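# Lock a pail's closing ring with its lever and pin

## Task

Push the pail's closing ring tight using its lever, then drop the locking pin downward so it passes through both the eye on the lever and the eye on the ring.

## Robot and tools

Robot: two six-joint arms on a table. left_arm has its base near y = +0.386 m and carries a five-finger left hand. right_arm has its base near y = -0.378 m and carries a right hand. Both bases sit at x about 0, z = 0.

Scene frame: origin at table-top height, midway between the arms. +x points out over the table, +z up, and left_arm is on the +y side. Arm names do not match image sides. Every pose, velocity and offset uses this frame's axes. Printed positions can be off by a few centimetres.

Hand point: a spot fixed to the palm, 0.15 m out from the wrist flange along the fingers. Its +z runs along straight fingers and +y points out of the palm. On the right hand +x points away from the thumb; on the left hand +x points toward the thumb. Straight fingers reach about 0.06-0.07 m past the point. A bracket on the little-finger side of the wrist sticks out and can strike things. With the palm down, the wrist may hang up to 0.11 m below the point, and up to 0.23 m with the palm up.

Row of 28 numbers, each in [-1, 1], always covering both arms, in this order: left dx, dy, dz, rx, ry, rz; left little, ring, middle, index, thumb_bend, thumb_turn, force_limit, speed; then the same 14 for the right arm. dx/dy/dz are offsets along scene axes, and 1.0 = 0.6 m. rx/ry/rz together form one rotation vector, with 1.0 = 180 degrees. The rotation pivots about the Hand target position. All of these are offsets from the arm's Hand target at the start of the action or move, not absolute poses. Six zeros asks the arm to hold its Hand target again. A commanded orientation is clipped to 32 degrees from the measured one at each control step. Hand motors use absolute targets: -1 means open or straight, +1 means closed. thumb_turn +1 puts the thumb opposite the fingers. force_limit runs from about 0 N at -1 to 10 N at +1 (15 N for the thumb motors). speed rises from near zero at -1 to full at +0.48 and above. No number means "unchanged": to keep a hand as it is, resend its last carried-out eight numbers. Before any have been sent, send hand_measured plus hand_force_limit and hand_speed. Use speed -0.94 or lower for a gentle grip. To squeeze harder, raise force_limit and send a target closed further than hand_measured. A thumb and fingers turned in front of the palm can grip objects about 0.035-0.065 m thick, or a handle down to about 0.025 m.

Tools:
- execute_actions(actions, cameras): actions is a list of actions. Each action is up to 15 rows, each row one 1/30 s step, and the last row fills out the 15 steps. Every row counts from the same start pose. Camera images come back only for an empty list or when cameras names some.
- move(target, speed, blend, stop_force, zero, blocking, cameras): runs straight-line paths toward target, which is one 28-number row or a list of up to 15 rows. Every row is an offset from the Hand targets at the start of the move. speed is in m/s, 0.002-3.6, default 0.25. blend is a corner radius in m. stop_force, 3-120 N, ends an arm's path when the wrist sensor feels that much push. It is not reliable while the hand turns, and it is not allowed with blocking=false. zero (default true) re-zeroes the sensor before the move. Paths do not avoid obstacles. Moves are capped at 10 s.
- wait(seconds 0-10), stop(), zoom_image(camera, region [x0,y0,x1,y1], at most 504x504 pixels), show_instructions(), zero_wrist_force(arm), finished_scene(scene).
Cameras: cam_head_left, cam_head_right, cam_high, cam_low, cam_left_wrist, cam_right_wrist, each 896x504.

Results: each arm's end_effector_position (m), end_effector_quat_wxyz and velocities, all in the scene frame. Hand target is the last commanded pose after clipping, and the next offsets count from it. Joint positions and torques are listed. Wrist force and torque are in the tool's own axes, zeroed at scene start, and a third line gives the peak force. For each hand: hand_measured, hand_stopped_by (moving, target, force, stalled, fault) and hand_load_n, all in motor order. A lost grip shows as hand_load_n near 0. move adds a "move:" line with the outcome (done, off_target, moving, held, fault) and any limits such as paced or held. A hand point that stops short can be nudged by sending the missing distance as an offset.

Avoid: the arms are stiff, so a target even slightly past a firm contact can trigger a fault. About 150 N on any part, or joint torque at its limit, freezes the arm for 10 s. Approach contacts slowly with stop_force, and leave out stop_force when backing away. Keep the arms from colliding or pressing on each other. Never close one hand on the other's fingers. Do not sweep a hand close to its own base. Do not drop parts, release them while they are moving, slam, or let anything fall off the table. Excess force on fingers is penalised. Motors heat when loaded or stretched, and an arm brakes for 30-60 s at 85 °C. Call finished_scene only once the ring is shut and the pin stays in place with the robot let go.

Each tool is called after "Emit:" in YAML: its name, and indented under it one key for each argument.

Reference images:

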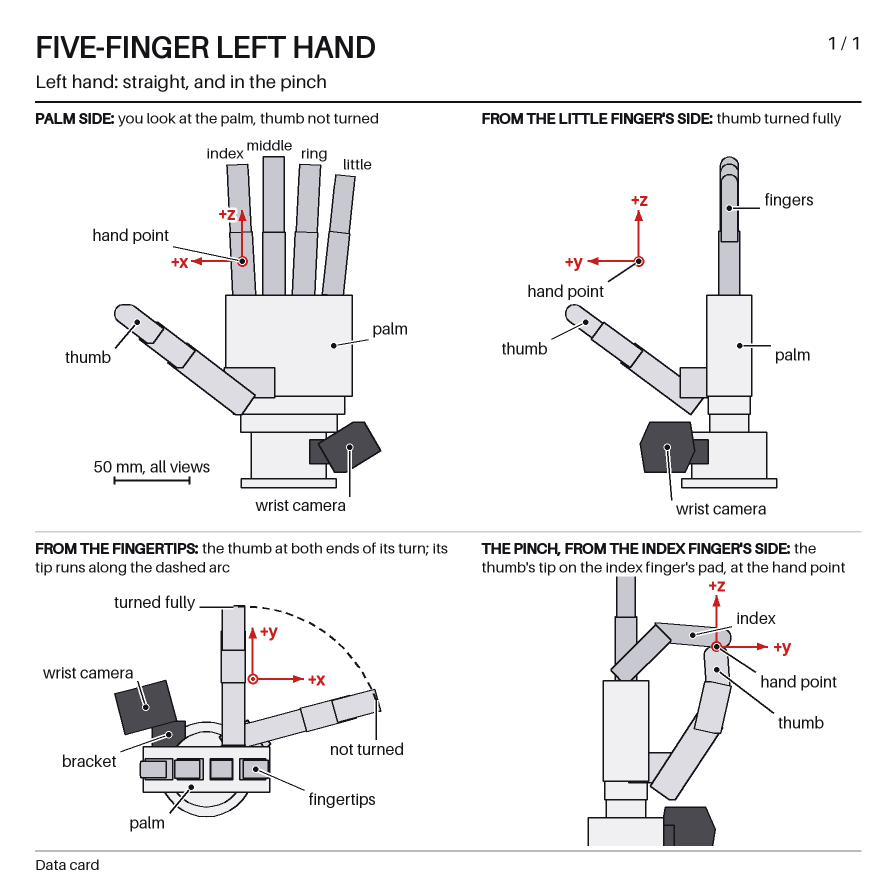

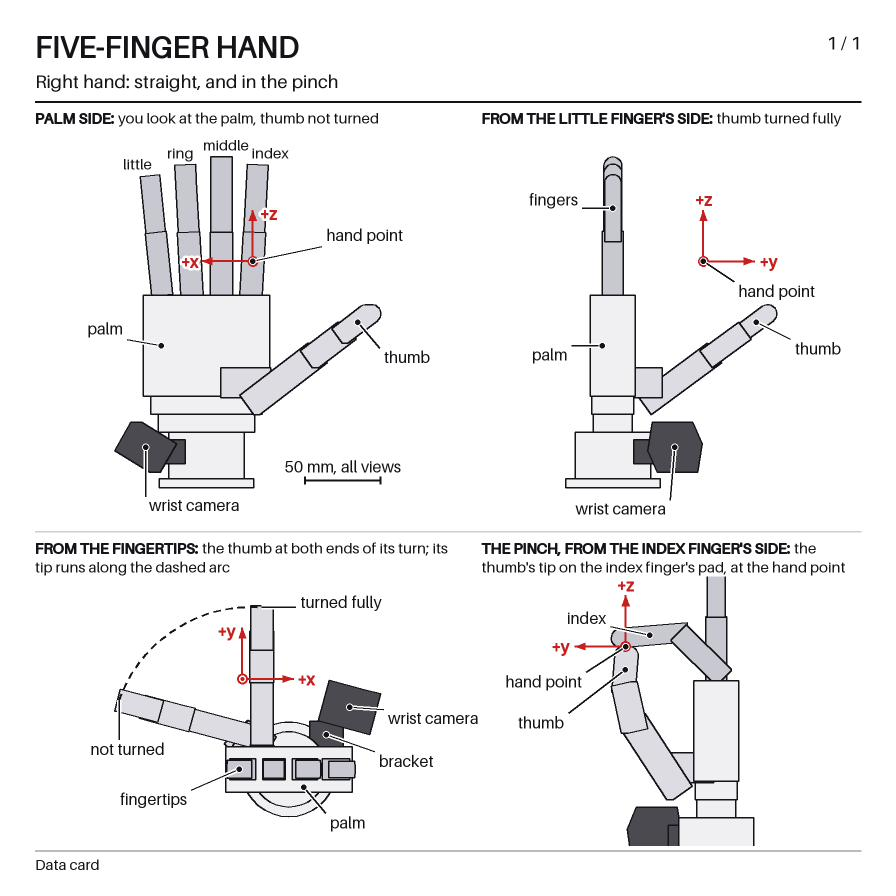

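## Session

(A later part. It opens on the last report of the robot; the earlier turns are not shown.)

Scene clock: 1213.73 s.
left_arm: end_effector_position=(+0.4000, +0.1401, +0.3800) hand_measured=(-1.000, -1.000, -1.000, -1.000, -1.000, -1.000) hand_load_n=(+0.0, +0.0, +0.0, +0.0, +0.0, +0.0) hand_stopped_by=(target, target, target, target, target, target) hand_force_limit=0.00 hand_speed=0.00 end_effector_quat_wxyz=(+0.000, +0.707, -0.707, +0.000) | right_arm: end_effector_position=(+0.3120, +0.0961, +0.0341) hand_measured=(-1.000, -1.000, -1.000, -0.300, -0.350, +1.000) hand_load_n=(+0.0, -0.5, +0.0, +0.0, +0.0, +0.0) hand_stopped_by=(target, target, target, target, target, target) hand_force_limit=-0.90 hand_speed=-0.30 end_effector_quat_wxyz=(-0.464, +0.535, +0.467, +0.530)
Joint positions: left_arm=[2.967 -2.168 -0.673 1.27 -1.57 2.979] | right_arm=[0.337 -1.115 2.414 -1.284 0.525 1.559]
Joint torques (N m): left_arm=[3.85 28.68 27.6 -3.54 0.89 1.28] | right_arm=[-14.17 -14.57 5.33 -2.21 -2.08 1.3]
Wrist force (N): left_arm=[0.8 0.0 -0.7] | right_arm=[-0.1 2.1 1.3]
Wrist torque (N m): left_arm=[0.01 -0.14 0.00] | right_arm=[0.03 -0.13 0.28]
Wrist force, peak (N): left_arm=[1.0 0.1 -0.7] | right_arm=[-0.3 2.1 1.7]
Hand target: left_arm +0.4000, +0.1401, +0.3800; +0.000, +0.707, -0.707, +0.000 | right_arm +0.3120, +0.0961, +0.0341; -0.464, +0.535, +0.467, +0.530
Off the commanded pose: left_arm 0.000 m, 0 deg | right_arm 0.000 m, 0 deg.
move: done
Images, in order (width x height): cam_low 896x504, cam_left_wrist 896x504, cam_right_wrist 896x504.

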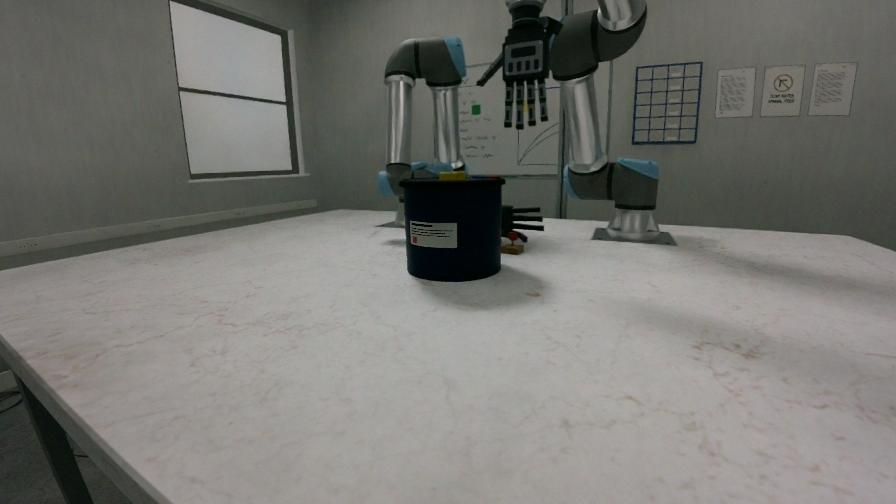

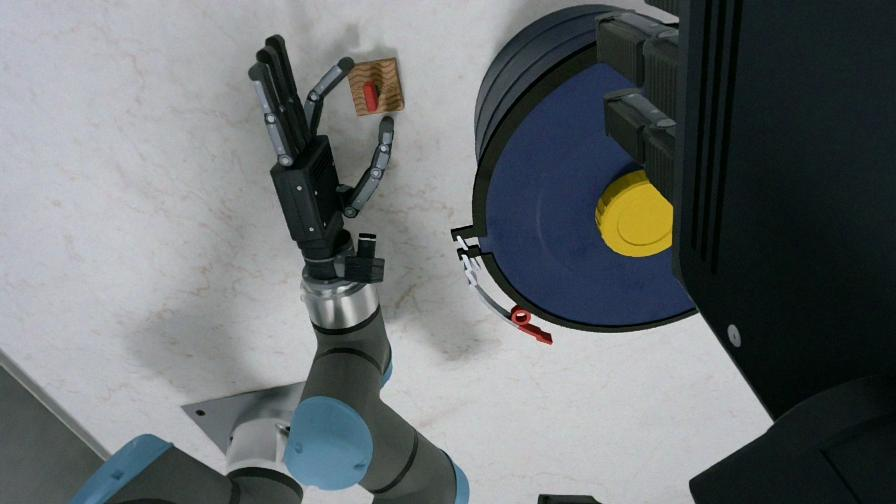

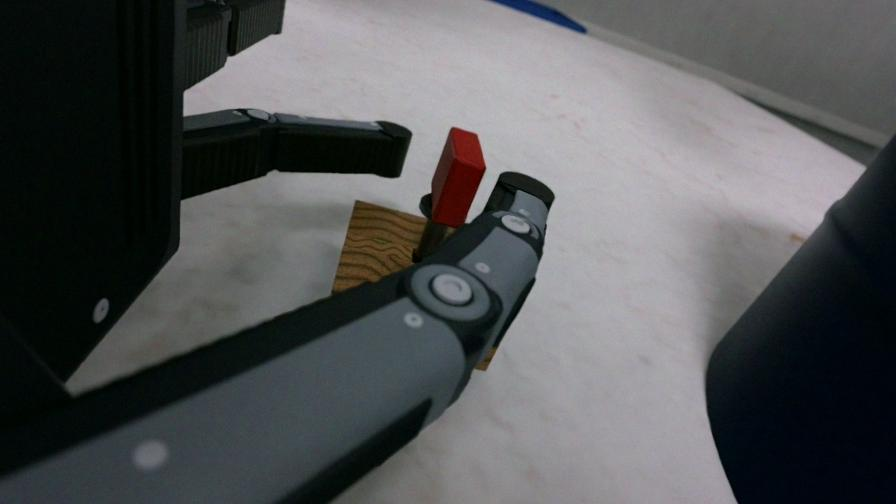

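Emit:
move:
  target: [0,0,0,0,0,0,-1,-1,-1,-1,-1,-1,0,0,0.005,0.0,0.0017,0,0,0,-1,-1,-1,-0.3,-0.35,1,-0.9,-0.3]
  speed: 0.05

Emit:
execute_actions:
  actions:
    - [[0,0,0,0,0,0,-1,-1,-1,-1,-1,-1,0,0,0,0,0,0,0,0,-1,-1,-1,0.2,0.1,1,-0.6,-0.92]]

Emit:
wait:
  seconds: 3
  cameras: ["cam_right_wrist","cam_left_wrist","cam_low"]

Emit:
zoom_image:
  camera: "cam_left_wrist"
  region: [300, 40, 440, 180]

Scene clock: 1227.77 s.
left_arm: end_effector_position=(+0.4000, +0.1401, +0.3800) hand_measured=(-1.000, -1.000, -1.000, -1.000, -1.000, -1.000) hand_load_n=(+0.0, +0.0, +0.0, +0.0, +0.0, +0.0) hand_stopped_by=(target, target, target, target, target, target) hand_force_limit=0.00 hand_speed=0.00 end_effector_quat_wxyz=(+0.000, +0.707, -0.707, +0.000) | right_arm: end_effector_position=(+0.3149, +0.0960, +0.0350) hand_measured=(-1.000, -1.000, -1.000, -0.300, -0.350, +1.000) hand_load_n=(-0.5, +0.0, +0.0, +0.0, +0.0, +0.0) hand_stopped_by=(target, target, target, target, target, target) hand_force_limit=-0.90 hand_speed=-0.30 end_effector_quat_wxyz=(-0.464, +0.535, +0.467, +0.530)
Joint positions: left_arm=[2.967 -2.168 -0.673 1.27 -1.57 2.979] | right_arm=[0.333 -1.117 2.408 -1.277 0.522 1.559]
Joint torques (N m): left_arm=[4.41 28.68 28.92 -3.42 0.87 1.3] | right_arm=[-11.63 -40.94 -19.72 1.03 -2.4 -0.32]
Wrist force (N): left_arm=[0.8 0.1 -0.6] | right_arm=[-0.2 1.8 1.5]
Wrist torque (N m): left_arm=[0.03 -0.14 0.01] | right_arm=[-0.03 -0.13 0.27]
Wrist force, peak (N): left_arm=[0.8 -0.1 -1.0] | right_arm=[-0.5 2.2 1.7]
Hand target: left_arm +0.4000, +0.1401, +0.3800; +0.000, +0.707, -0.707, +0.000 | right_arm +0.3150, +0.0961, +0.0351; -0.464, +0.535, +0.467, +0.530
Off the commanded pose: left_arm 0.000 m, 0 deg | right_arm 0.000 m, 0 deg.
move: done

Scene clock: 1229.23 s.
left_arm: end_effector_position=(+0.4000, +0.1401, +0.3800) hand_measured=(-1.000, -1.000, -1.000, -1.000, -1.000, -1.000) hand_load_n=(+0.0, +0.0, +0.0, +0.0, +0.0, +0.0) hand_stopped_by=(target, target, target, target, target, target) hand_force_limit=0.00 hand_speed=0.00 end_effector_quat_wxyz=(+0.000, +0.707, -0.707, +0.000) | right_arm: end_effector_position=(+0.3150, +0.0961, +0.0351) hand_measured=(-1.000, -1.000, -1.000, -0.054, -0.210, +1.000) hand_load_n=(+0.0, +0.0, +0.0, +5.0, +3.0, -1.5) hand_stopped_by=(target, target, target, force, force, target) hand_force_limit=-0.60 hand_speed=-0.92 end_effector_quat_wxyz=(-0.464, +0.535, +0.467, +0.530)
Joint positions: left_arm=[2.967 -2.168 -0.673 1.27 -1.57 2.979] | right_arm=[0.333 -1.117 2.408 -1.277 0.521 1.559]
Joint torques (N m): left_arm=[4.29 27.93 28.43 -3.53 0.82 1.12] | right_arm=[-14.36 -40.14 -21.54 0.65 -1.9 -1]
Wrist force (N): left_arm=[0.5 0.3 -0.5] | right_arm=[-0.1 1.9 1.4]
Wrist torque (N m): left_arm=[0.05 -0.10 -0.01] | right_arm=[0.00 -0.14 0.28]
Wrist force, peak (N): left_arm=[0.9 -0.1 -0.7] | right_arm=[-0.4 2.1 1.7]
Hand target: left_arm +0.4000, +0.1401, +0.3800; +0.000, +0.707, -0.707, +0.000 | right_arm +0.3150, +0.0961, +0.0351; -0.464, +0.535, +0.467, +0.530
Off the commanded pose: left_arm 0.000 m, 0 deg | right_arm 0.000 m, 0 deg.
Step readings (end_effector_position of left_arm | right_arm):
0: (+0.4000, +0.1401, +0.3800) | (+0.3149, +0.0960, +0.0350)
1: (+0.4000, +0.1401, +0.3800) | (+0.3149, +0.0961, +0.0350)
2: (+0.4000, +0.1401, +0.3800) | (+0.3149, +0.0961, +0.0350)
4: (+0.4000, +0.1401, +0.3800) | (+0.3150, +0.0961, +0.0351)
8: (+0.4000, +0.1401, +0.3800) | (+0.3150, +0.0961, +0.0351)
15: (+0.4000, +0.1401, +0.3800) | (+0.3150, +0.0961, +0.0351)

Scene clock: 1232.23 s.
left_arm: end_effector_position=(+0.4000, +0.1401, +0.3800) hand_measured=(-1.000, -1.000, -1.000, -1.000, -1.000, -1.000) hand_load_n=(+0.0, +0.0, +0.0, +0.0, +0.0, +0.0) hand_stopped_by=(target, target, target, target, target, target) hand_force_limit=0.00 hand_speed=0.00 end_effector_quat_wxyz=(+0.000, +0.707, -0.707, +0.000) | right_arm: end_effector_position=(+0.3150, +0.0961, +0.0351) hand_measured=(-1.000, -1.000, -1.000, -0.054, -0.210, +1.000) hand_load_n=(+0.0, +0.0, +0.0, +5.0, +3.0, -1.5) hand_stopped_by=(target, target, target, force, force, target) hand_force_limit=-0.60 hand_speed=-0.92 end_effector_quat_wxyz=(-0.464, +0.535, +0.467, +0.530)
Joint positions: left_arm=[2.967 -2.168 -0.673 1.27 -1.57 2.979] | right_arm=[0.333 -1.117 2.408 -1.277 0.521 1.559]
Joint torques (N m): left_arm=[4.83 28.75 28.09 -3.57 0.75 1.39] | right_arm=[-13.6 -39.93 -20.52 -0.17 -1.52 -0.96]
Wrist force (N): left_arm=[0.6 -0.2 -0.3] | right_arm=[-0.3 2.0 1.6]
Wrist torque (N m): left_arm=[-0.04 -0.11 0.01] | right_arm=[-0.01 -0.13 0.28]
Wrist force, peak (N): left_arm=[0.8 -0.2 -0.8] | right_arm=[-0.5 2.1 1.7]
Hand target: left_arm +0.4000, +0.1401, +0.3800; +0.000, +0.707, -0.707, +0.000 | right_arm +0.3150, +0.0961, +0.0351; -0.464, +0.535, +0.467, +0.530
Off the commanded pose: left_arm 0.000 m, 0 deg | right_arm 0.000 m, 0 deg.
wait: 3.00 s; at rest by 0.17 s
Images, in order (width x height): cam_low 896x504, cam_left_wrist 896x504, cam_right_wrist 896x504.

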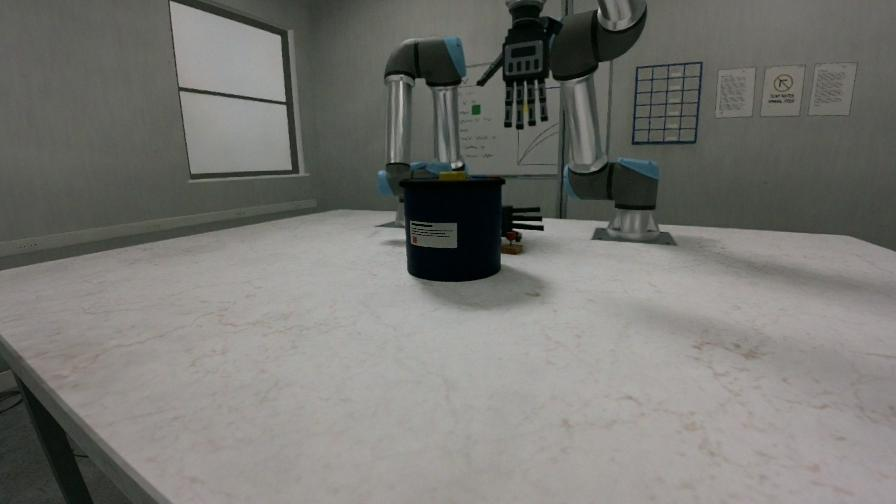

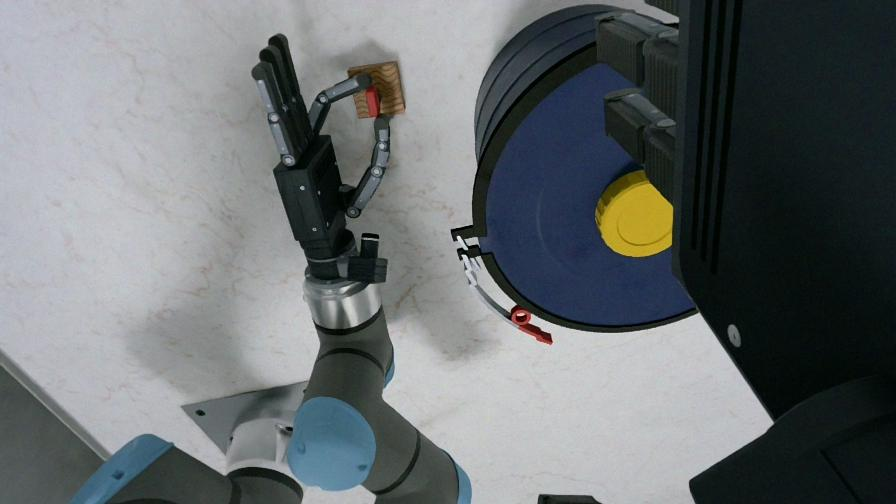

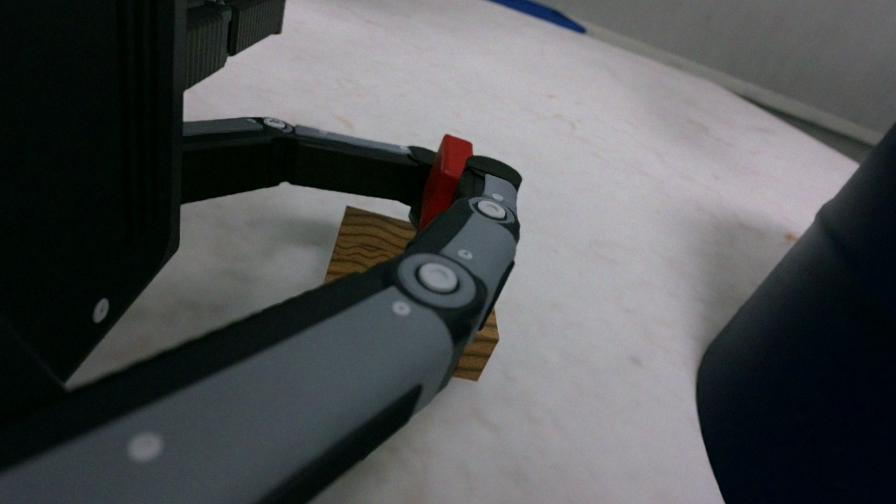

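Scaled by 3.600.

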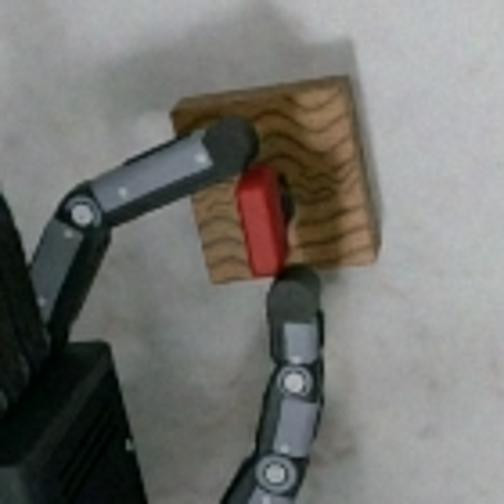

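Emit:
execute_actions:
  actions:
    - [[0,0,0,0,0,0,-1,-1,-1,-1,-1,-1,0,0,0,0,0,0,0,0,-1,-1,-1,0.25,0.15,1,0.2,-0.94]]
    - [[0,0,0,0,0,0,-1,-1,-1,-1,-1,-1,0,0,0,0,0,0,0,0,-1,-1,-1,0.25,0.15,1,0.2,-0.94]]

Emit:
move:
  target: [0,0,0,0,0,0,-1,-1,-1,-1,-1,-1,0,0,0.0,0.0,0.06,0,0,0,-1,-1,-1,0.25,0.15,1,0.2,-0.94]
  speed: 0.03
  cameras: ["cam_right_wrist","cam_left_wrist","cam_low"]

Emit:
zoom_image:
  camera: "cam_left_wrist"
  region: [300, 40, 440, 180]

Emit:
zoom_image:
  camera: "cam_low"
  region: [480, 160, 580, 260]

Scene clock: 1246.47 s.
left_arm: end_effector_position=(+0.4000, +0.1401, +0.3800) hand_measured=(-1.000, -1.000, -1.000, -1.000, -1.000, -1.000) hand_load_n=(+0.0, +0.0, +0.0, +0.0, +0.0, +0.0) hand_stopped_by=(target, target, target, target, target, target) hand_force_limit=0.00 hand_speed=0.00 end_effector_quat_wxyz=(+0.000, +0.707, -0.707, +0.000) | right_arm: end_effector_position=(+0.3150, +0.0961, +0.0351) hand_measured=(-1.000, -1.000, -1.000, -0.050, +0.132, +1.000) hand_load_n=(+0.0, +0.0, +0.0, +0.0, +0.5, +0.0) hand_stopped_by=(target, target, target, force, moving, target) hand_force_limit=0.20 hand_speed=-0.94 end_effector_quat_wxyz=(-0.464, +0.535, +0.467, +0.530)
Joint positions: left_arm=[2.967 -2.168 -0.673 1.27 -1.57 2.979] | right_arm=[0.333 -1.117 2.408 -1.277 0.521 1.559]
Joint torques (N m): left_arm=[5.73 29.01 27.35 -3.4 0.7 1.2] | right_arm=[-13.29 -38.57 -19.9 -1.47 -0.46 -1.1]
Wrist force (N): left_arm=[0.6 -0.1 -0.5] | right_arm=[-0.1 2.0 1.6]
Wrist torque (N m): left_arm=[0.00 -0.12 0.00] | right_arm=[-0.03 -0.15 0.28]
Wrist force, peak (N): left_arm=[0.8 0.1 -0.9] | right_arm=[-0.6 2.3 1.7]
Hand target: left_arm +0.4000, +0.1401, +0.3800; +0.000, +0.707, -0.707, +0.000 | right_arm +0.3150, +0.0961, +0.0351; -0.464, +0.535, +0.467, +0.530
Off the commanded pose: left_arm 0.000 m, 0 deg | right_arm 0.000 m, 0 deg.
not at rest: the robot was still moving 3 seconds after this call's last action.
Step readings (end_effector_position of left_arm | right_arm):
0: (+0.4000, +0.1401, +0.3800) | (+0.3150, +0.0961, +0.0351)
1: (+0.4000, +0.1401, +0.3800) | (+0.3150, +0.0961, +0.0351)
2: (+0.4000, +0.1401, +0.3800) | (+0.3150, +0.0961, +0.0351)
4: (+0.4000, +0.1401, +0.3800) | (+0.3150, +0.0961, +0.0351)
8: (+0.4000, +0.1401, +0.3800) | (+0.3150, +0.0961, +0.0351)
15: (+0.4000, +0.1401, +0.3800) | (+0.3150, +0.0961, +0.0351)
16: (+0.4000, +0.1401, +0.3800) | (+0.3150, +0.0961, +0.0351)
17: (+0.4000, +0.1401, +0.3800) | (+0.3150, +0.0961, +0.0351)
19: (+0.4000, +0.1401, +0.3800) | (+0.3150, +0.0961, +0.0351)
23: (+0.4000, +0.1401, +0.3800) | (+0.3150, +0.0961, +0.0351)
30: (+0.4000, +0.1401, +0.3800) | (+0.3150, +0.0961, +0.0351)

Scene clock: 1248.17 s.
left_arm: end_effector_position=(+0.4000, +0.1401, +0.3800) hand_measured=(-1.000, -1.000, -1.000, -1.000, -1.000, -1.000) hand_load_n=(+0.0, +0.0, +0.0, +0.0, +0.0, +0.0) hand_stopped_by=(target, target, target, target, target, target) hand_force_limit=0.00 hand_speed=0.00 end_effector_quat_wxyz=(+0.000, +0.707, -0.707, +0.000) | right_arm: end_effector_position=(+0.3150, +0.0960, +0.0710) hand_measured=(-1.000, -1.000, -1.000, -0.050, +0.150, +1.000) hand_load_n=(+0.0, +0.0, +0.0, +0.0, +0.0, +0.0) hand_stopped_by=(target, target, target, force, target, target) hand_force_limit=0.20 hand_speed=-0.94 end_effector_quat_wxyz=(-0.464, +0.535, +0.467, +0.531)
Joint positions: left_arm=[2.967 -2.168 -0.673 1.27 -1.57 2.979] | right_arm=[0.333 -1.235 2.401 -1.151 0.521 1.559]
Joint torques (N m): left_arm=[6.54 29.32 27.46 -3.5 0.71 1.2] | right_arm=[7.13 -37.54 -23.77 0.48 -0.16 -1.3]
Wrist force (N): left_arm=[0.8 -0.1 -0.8] | right_arm=[-0.1 2.0 1.4]
Wrist torque (N m): left_arm=[0.01 -0.15 0.01] | right_arm=[0.00 -0.14 0.30]
Wrist force, peak (N): left_arm=[1.0 0.1 -0.8] | right_arm=[-0.4 2.3 1.8]
Hand target: left_arm +0.4000, +0.1401, +0.3800; +0.000, +0.707, -0.707, +0.000 | right_arm +0.3150, +0.0961, +0.0711; -0.464, +0.535, +0.467, +0.530
Off the commanded pose: left_arm 0.000 m, 0 deg | right_arm 0.000 m, 0 deg.
move: done
Images, in order (width x height): cam_low 896x504, cam_left_wrist 896x504, cam_right_wrist 896x504.

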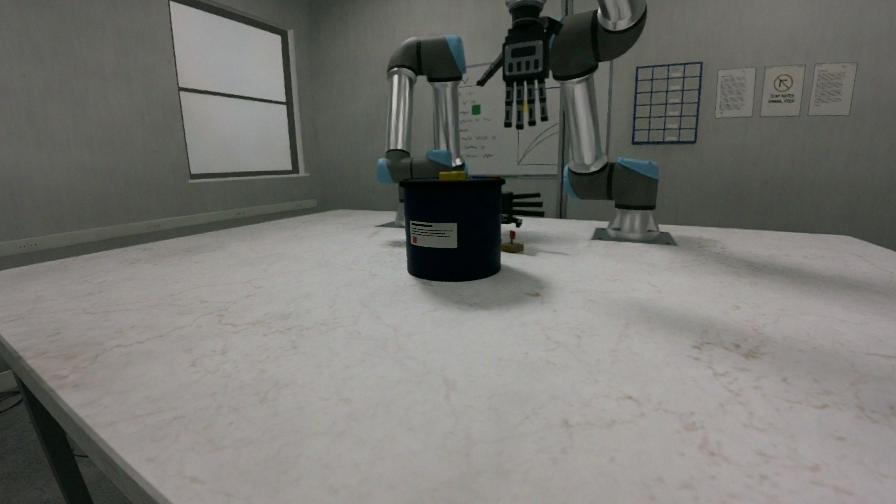

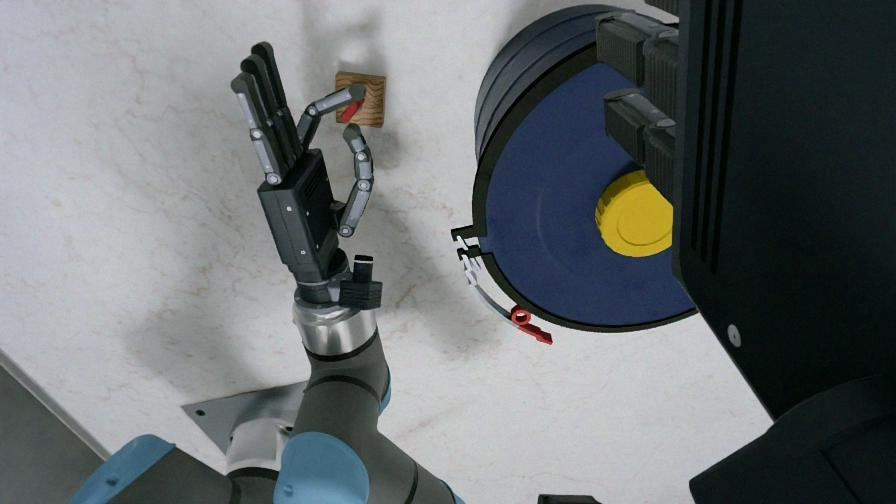

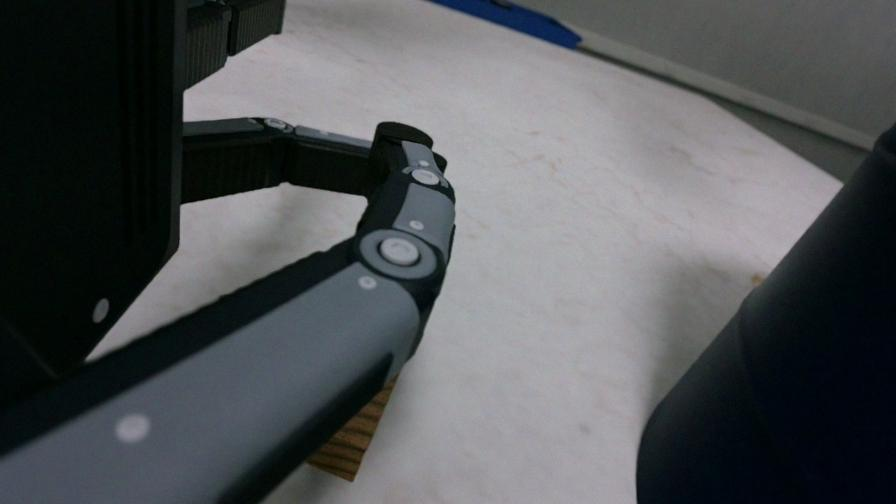

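Scaled by 3.600.

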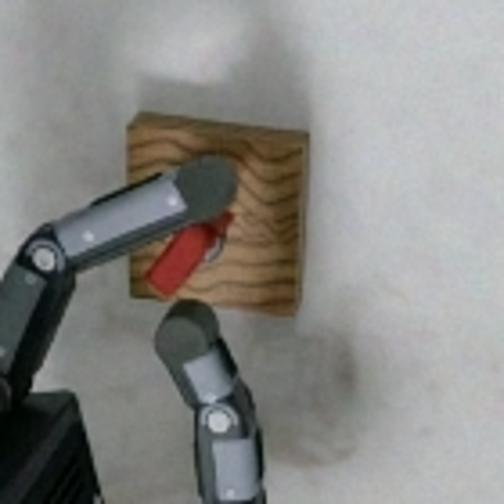

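Scaled by 5.040.

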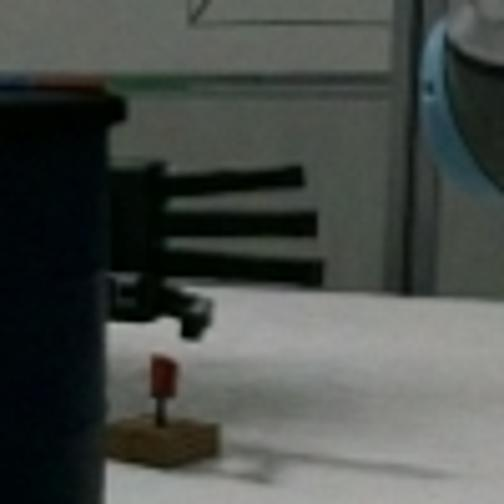

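Emit:
move:
  target: [0,0,0,0,0,0,-1,-1,-1,-1,-1,-1,0,0,-0.03,-0.0017,0.0,0,0,0.0417,-1,-1,-0.4,-0.4,-0.5,1,-0.9,-0.2]
  speed: 0.05
  cameras: ["cam_right_wrist","cam_left_wrist","cam_low"]

Emit:
zoom_image:
  camera: "cam_left_wrist"
  region: [280, 40, 420, 180]

Emit:
zoom_image:
  camera: "cam_low"
  region: [480, 160, 580, 260]

Scene clock: 1289.77 s.
left_arm: end_effector_position=(+0.4000, +0.1401, +0.3800) hand_measured=(-1.000, -1.000, -1.000, -1.000, -1.000, -1.000) hand_load_n=(+0.0, +0.0, +0.0, +0.0, +0.0, +0.0) hand_stopped_by=(target, target, target, target, target, target) hand_force_limit=0.00 hand_speed=0.00 end_effector_quat_wxyz=(+0.000, +0.707, -0.707, +0.000) | right_arm: end_effector_position=(+0.2970, +0.0950, +0.0711) hand_measured=(-1.000, -1.000, -0.400, -0.400, -0.500, +1.000) hand_load_n=(+0.0, +0.0, +0.0, +0.0, +0.5, +0.0) hand_stopped_by=(target, target, target, target, target, target) hand_force_limit=-0.90 hand_speed=-0.20 end_effector_quat_wxyz=(+0.497, -0.503, -0.501, -0.499)
Joint positions: left_arm=[2.967 -2.168 -0.673 1.27 -1.57 2.979] | right_arm=[0.281 -1.231 2.393 -1.14 0.338 1.551]
Joint torques (N m): left_arm=[4.48 28.67 27.85 -3.63 0.75 0.88] | right_arm=[-13.45 -12.2 -23.78 1.08 -2.36 -1.28]
Wrist force (N): left_arm=[0.8 -0.4 -0.6] | right_arm=[-0.2 2.1 1.6]
Wrist torque (N m): left_arm=[-0.04 -0.15 0.02] | right_arm=[-0.01 -0.15 0.34]
Wrist force, peak (N): left_arm=[0.8 -0.1 -0.9] | right_arm=[-0.1 2.3 1.7]
Hand target: left_arm +0.4000, +0.1401, +0.3800; +0.000, +0.707, -0.707, +0.000 | right_arm +0.2970, +0.0950, +0.0711; +0.497, -0.503, -0.501, -0.499
Off the commanded pose: left_arm 0.000 m, 0 deg | right_arm 0.000 m, 0 deg.
move: done
Images, in order (width x height): cam_low 896x504, cam_left_wrist 896x504, cam_right_wrist 896x504.

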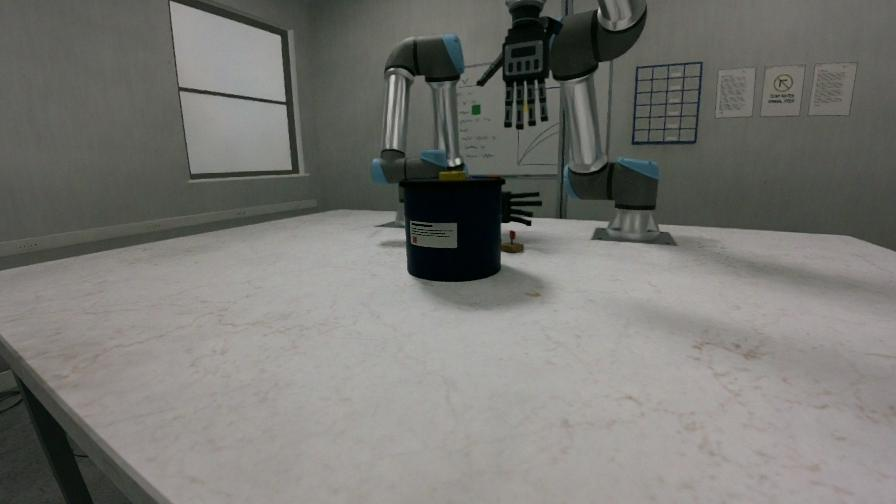

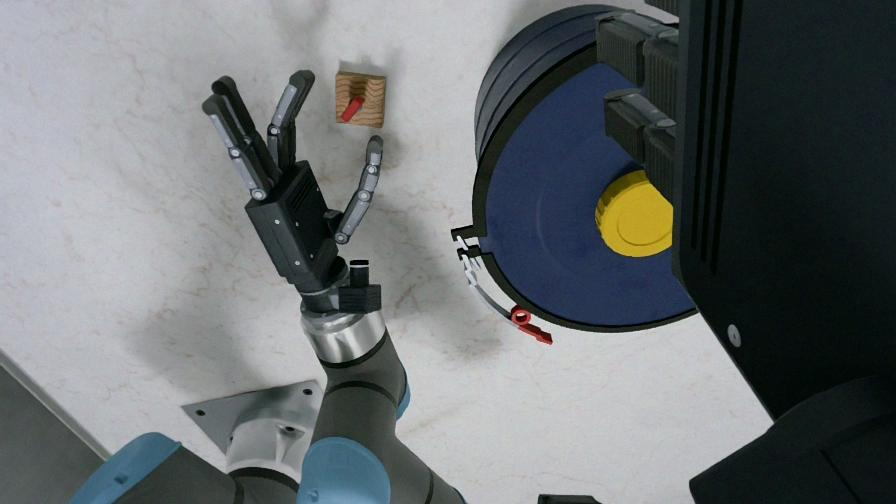

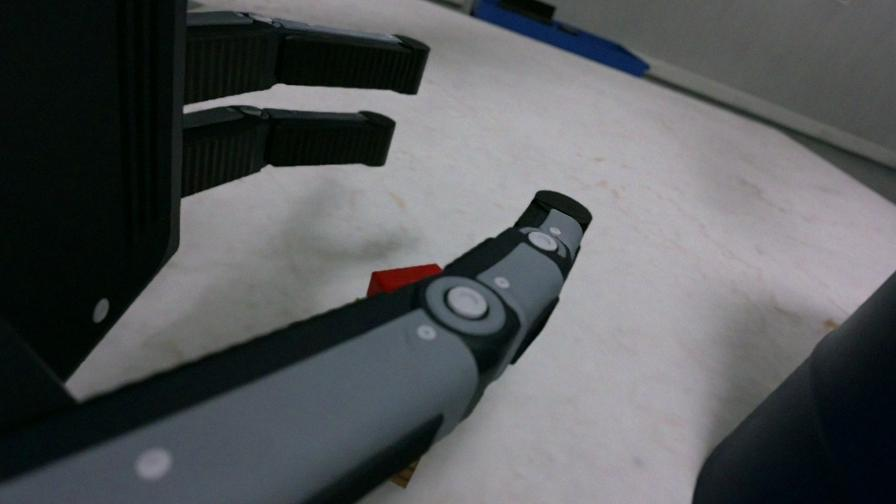

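Scaled by 3.600.

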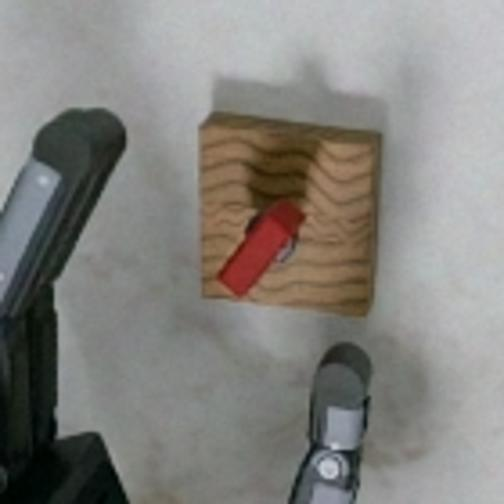

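Scaled by 5.040.

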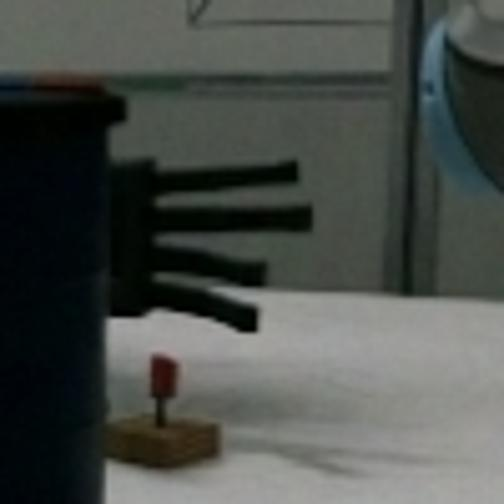

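Emit:
move:
  target: [0,0,0,0,0,0,-1,-1,-1,-1,-1,-1,0,0,0.0083,-0.0033,-0.065,0,0,0,-1,-1,-0.4,-0.4,-0.5,1,-0.9,-0.2]
  speed: 0.05
  stop_force: 6
  cameras: ["cam_right_wrist","cam_left_wrist","cam_low"]

Emit:
zoom_image:
  camera: "cam_left_wrist"
  region: [280, 40, 420, 180]

Emit:
zoom_image:
  camera: "cam_low"
  region: [480, 180, 580, 280]

Scene clock: 1316.63 s.
left_arm: end_effector_position=(+0.4000, +0.1401, +0.3800) hand_measured=(-1.000, -1.000, -1.000, -1.000, -1.000, -1.000) hand_load_n=(+0.0, +0.0, +0.0, +0.0, +0.0, +0.0) hand_stopped_by=(target, target, target, target, target, target) hand_force_limit=0.00 hand_speed=0.00 end_effector_quat_wxyz=(+0.000, +0.707, -0.707, +0.000) | right_arm: end_effector_position=(+0.3020, +0.0931, +0.0321) hand_measured=(-1.000, -1.000, -0.400, -0.400, -0.500, +1.000) hand_load_n=(+0.0, +0.0, +0.0, +0.0, +0.0, +0.0) hand_stopped_by=(target, target, target, target, target, target) hand_force_limit=-0.90 hand_speed=-0.20 end_effector_quat_wxyz=(+0.497, -0.503, -0.501, -0.499)
Joint positions: left_arm=[2.967 -2.168 -0.673 1.27 -1.57 2.979] | right_arm=[0.269 -1.101 2.393 -1.27 0.326 1.55]
Joint torques (N m): left_arm=[6.03 28.45 27.06 -3.5 0.62 0.89] | right_arm=[-14.22 -15.16 5.18 -1.85 -1.98 1.24]
Wrist force (N): left_arm=[0.4 -0.1 -0.7] | right_arm=[0.0 1.8 1.7]
Wrist torque (N m): left_arm=[0.00 -0.09 -0.01] | right_arm=[-0.04 -0.18 0.25]
Wrist force, peak (N): left_arm=[0.9 0.0 -0.8] | right_arm=[-0.3 2.1 1.9]
Hand target: left_arm +0.4000, +0.1401, +0.3800; +0.000, +0.707, -0.707, +0.000 | right_arm +0.3020, +0.0931, +0.0321; +0.497, -0.503, -0.501, -0.499
Off the commanded pose: left_arm 0.000 m, 0 deg | right_arm 0.000 m, 0 deg.
move: done
Images, in order (width x height): cam_low 896x504, cam_left_wrist 896x504, cam_right_wrist 896x504.

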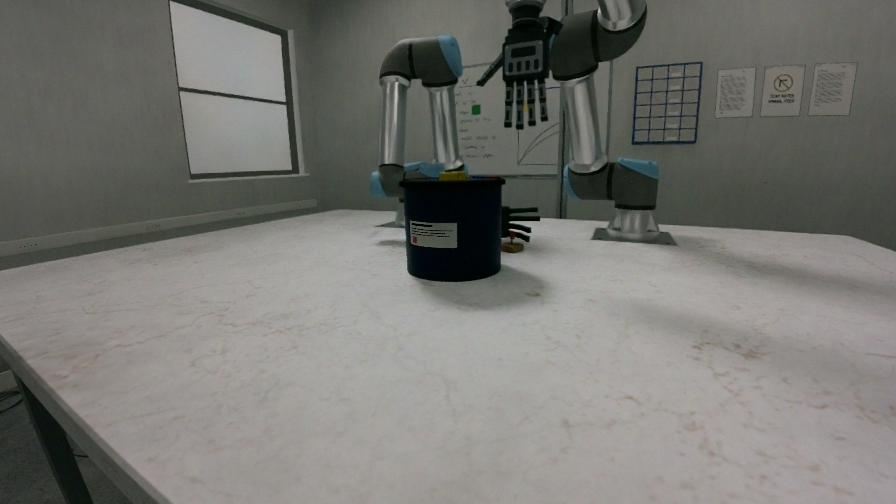

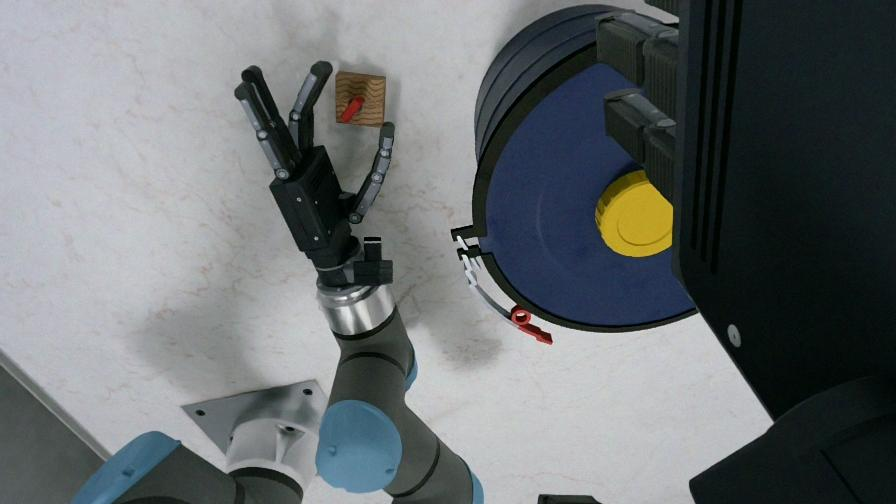

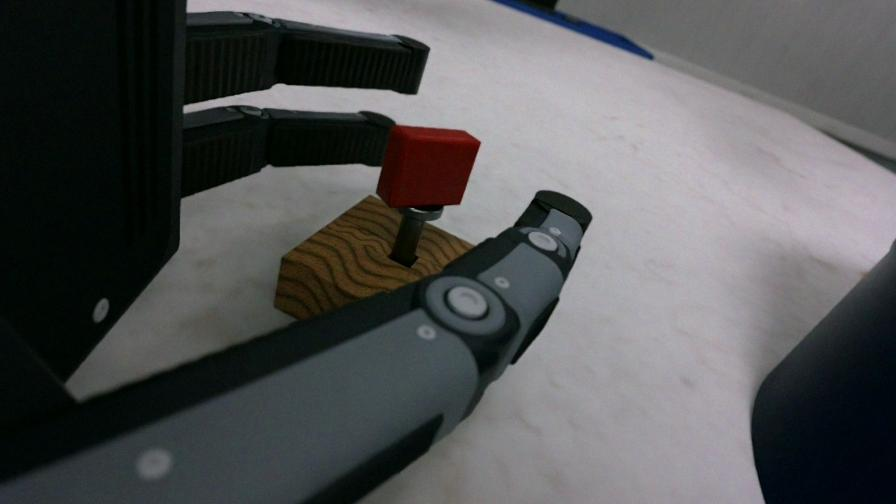

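Scaled by 3.600.

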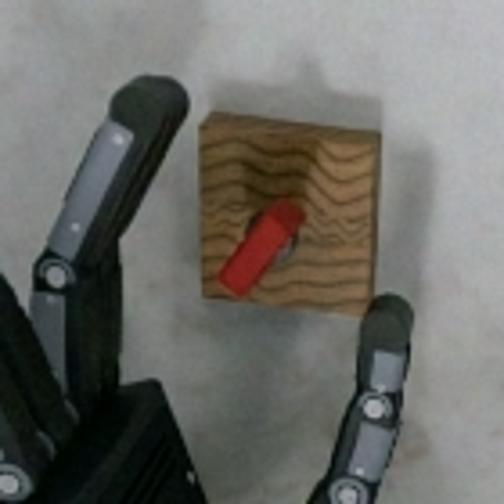

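Scaled by 5.040.

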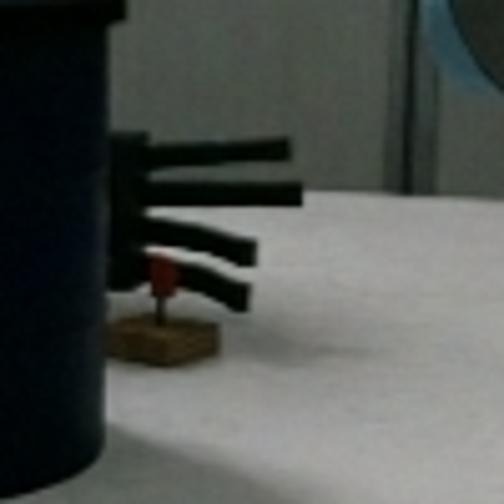

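Emit:
execute_actions:
  actions:
    - [[0,0,0,0,0,0,-1,-1,-1,-1,-1,-1,0,0,0,0,0,0,0,0,-1,-1,0.3,0.3,0.25,1,-0.6,-0.9]]

Emit:
wait:
  seconds: 2
  cameras: ["cam_right_wrist","cam_left_wrist","cam_low"]

Emit:
zoom_image:
  camera: "cam_left_wrist"
  region: [280, 40, 420, 180]

Emit:
zoom_image:
  camera: "cam_low"
  region: [480, 180, 580, 280]

Scene clock: 1326.97 s.
left_arm: end_effector_position=(+0.4000, +0.1401, +0.3800) hand_measured=(-1.000, -1.000, -1.000, -1.000, -1.000, -1.000) hand_load_n=(+0.0, +0.0, -0.5, -0.5, +0.0, +0.0) hand_stopped_by=(target, target, target, target, target, target) hand_force_limit=0.00 hand_speed=0.00 end_effector_quat_wxyz=(+0.000, +0.707, -0.707, +0.000) | right_arm: end_effector_position=(+0.3020, +0.0931, +0.0321) hand_measured=(-1.000, -1.000, +0.140, +0.158, -0.214, +1.000) hand_load_n=(+0.5, +0.0, +3.5, +2.5, +3.5, -1.5) hand_stopped_by=(target, target, force, force, force, target) hand_force_limit=-0.60 hand_speed=-0.90 end_effector_quat_wxyz=(+0.497, -0.503, -0.501, -0.499)
Joint positions: left_arm=[2.967 -2.168 -0.673 1.27 -1.57 2.979] | right_arm=[0.269 -1.101 2.393 -1.27 0.326 1.55]
Joint torques (N m): left_arm=[5.41 28.76 27.1 -3.44 0.64 0.9] | right_arm=[-13.64 -15.43 3.53 -1.76 -1.72 1.25]
Wrist force (N): left_arm=[0.7 0.0 -0.5] | right_arm=[-0.2 1.8 1.8]
Wrist torque (N m): left_arm=[0.00 -0.13 0.01] | right_arm=[-0.05 -0.14 0.23]
Wrist force, peak (N): left_arm=[1.0 -0.2 -0.7] | right_arm=[-0.3 2.0 2.0]
Hand target: left_arm +0.4000, +0.1401, +0.3800; +0.000, +0.707, -0.707, +0.000 | right_arm +0.3020, +0.0931, +0.0321; +0.497, -0.503, -0.501, -0.499
Off the commanded pose: left_arm 0.000 m, 0 deg | right_arm 0.000 m, 0 deg.
Step readings (end_effector_position of left_arm | right_arm):
0: (+0.4000, +0.1401, +0.3800) | (+0.3020, +0.0931, +0.0321)
1: (+0.4000, +0.1401, +0.3800) | (+0.3020, +0.0931, +0.0321)
2: (+0.4000, +0.1401, +0.3800) | (+0.3020, +0.0931, +0.0321)
4: (+0.4000, +0.1401, +0.3800) | (+0.3020, +0.0931, +0.0321)
8: (+0.4000, +0.1401, +0.3800) | (+0.3020, +0.0931, +0.0321)
15: (+0.4000, +0.1401, +0.3800) | (+0.3020, +0.0931, +0.0321)

Scene clock: 1328.97 s.
left_arm: end_effector_position=(+0.4000, +0.1401, +0.3800) hand_measured=(-1.000, -1.000, -1.000, -1.000, -1.000, -1.000) hand_load_n=(+0.0, +0.0, +0.0, +0.0, +0.0, +0.0) hand_stopped_by=(target, target, target, target, target, target) hand_force_limit=0.00 hand_speed=0.00 end_effector_quat_wxyz=(+0.000, +0.707, -0.707, +0.000) | right_arm: end_effector_position=(+0.3020, +0.0931, +0.0321) hand_measured=(-1.000, -1.000, +0.140, +0.158, -0.214, +1.000) hand_load_n=(+0.0, +0.0, +3.0, +2.5, +4.0, -1.0) hand_stopped_by=(target, target, force, force, force, target) hand_force_limit=-0.60 hand_speed=-0.90 end_effector_quat_wxyz=(+0.497, -0.503, -0.501, -0.499)
Joint positions: left_arm=[2.967 -2.168 -0.673 1.27 -1.57 2.979] | right_arm=[0.269 -1.101 2.393 -1.27 0.326 1.55]
Joint torques (N m): left_arm=[4.91 28.91 27.49 -3.53 0.7 0.71] | right_arm=[-13.32 -15.76 2.96 -1.68 -1.39 1.25]
Wrist force (N): left_arm=[0.3 0.0 -0.5] | right_arm=[-0.2 1.7 1.9]
Wrist torque (N m): left_arm=[0.02 -0.09 -0.01] | right_arm=[-0.08 -0.16 0.24]
Wrist force, peak (N): left_arm=[0.9 -0.2 -0.8] | right_arm=[0.0 2.0 1.8]
Hand target: left_arm +0.4000, +0.1401, +0.3800; +0.000, +0.707, -0.707, +0.000 | right_arm +0.3020, +0.0931, +0.0321; +0.497, -0.503, -0.501, -0.499
Off the commanded pose: left_arm 0.000 m, 0 deg | right_arm 0.000 m, 0 deg.
wait: 2.00 s; at rest by 0.17 s
Images, in order (width x height): cam_low 896x504, cam_left_wrist 896x504, cam_right_wrist 896x504.

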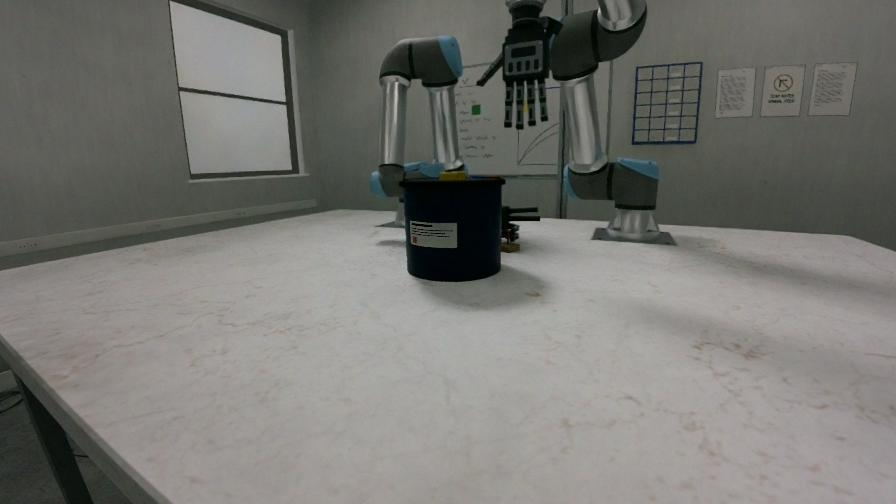

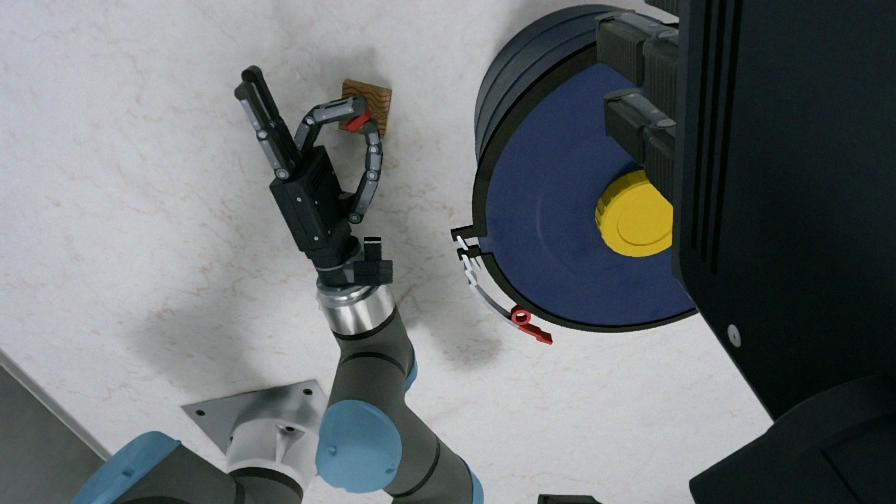

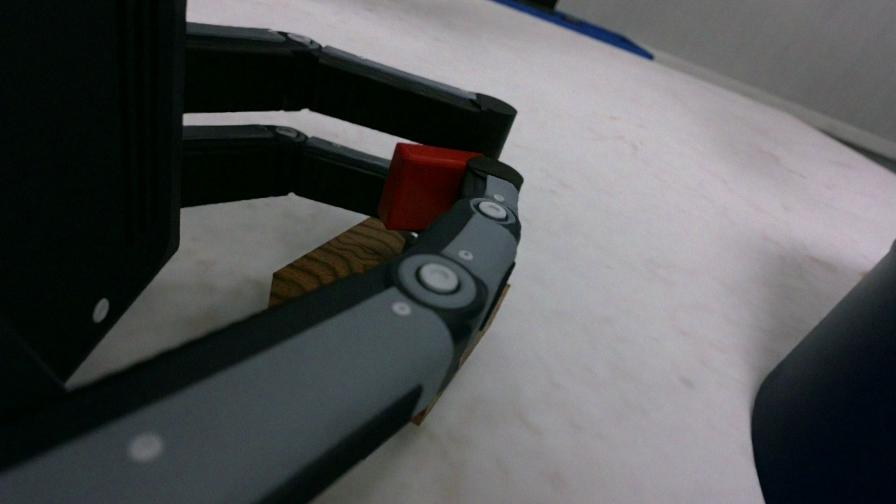

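Scaled by 3.600.

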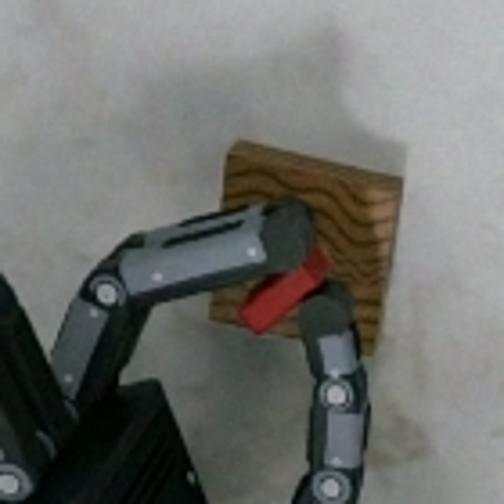

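Scaled by 5.040.

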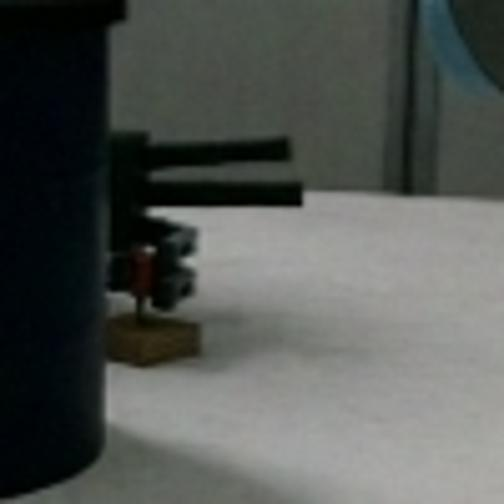

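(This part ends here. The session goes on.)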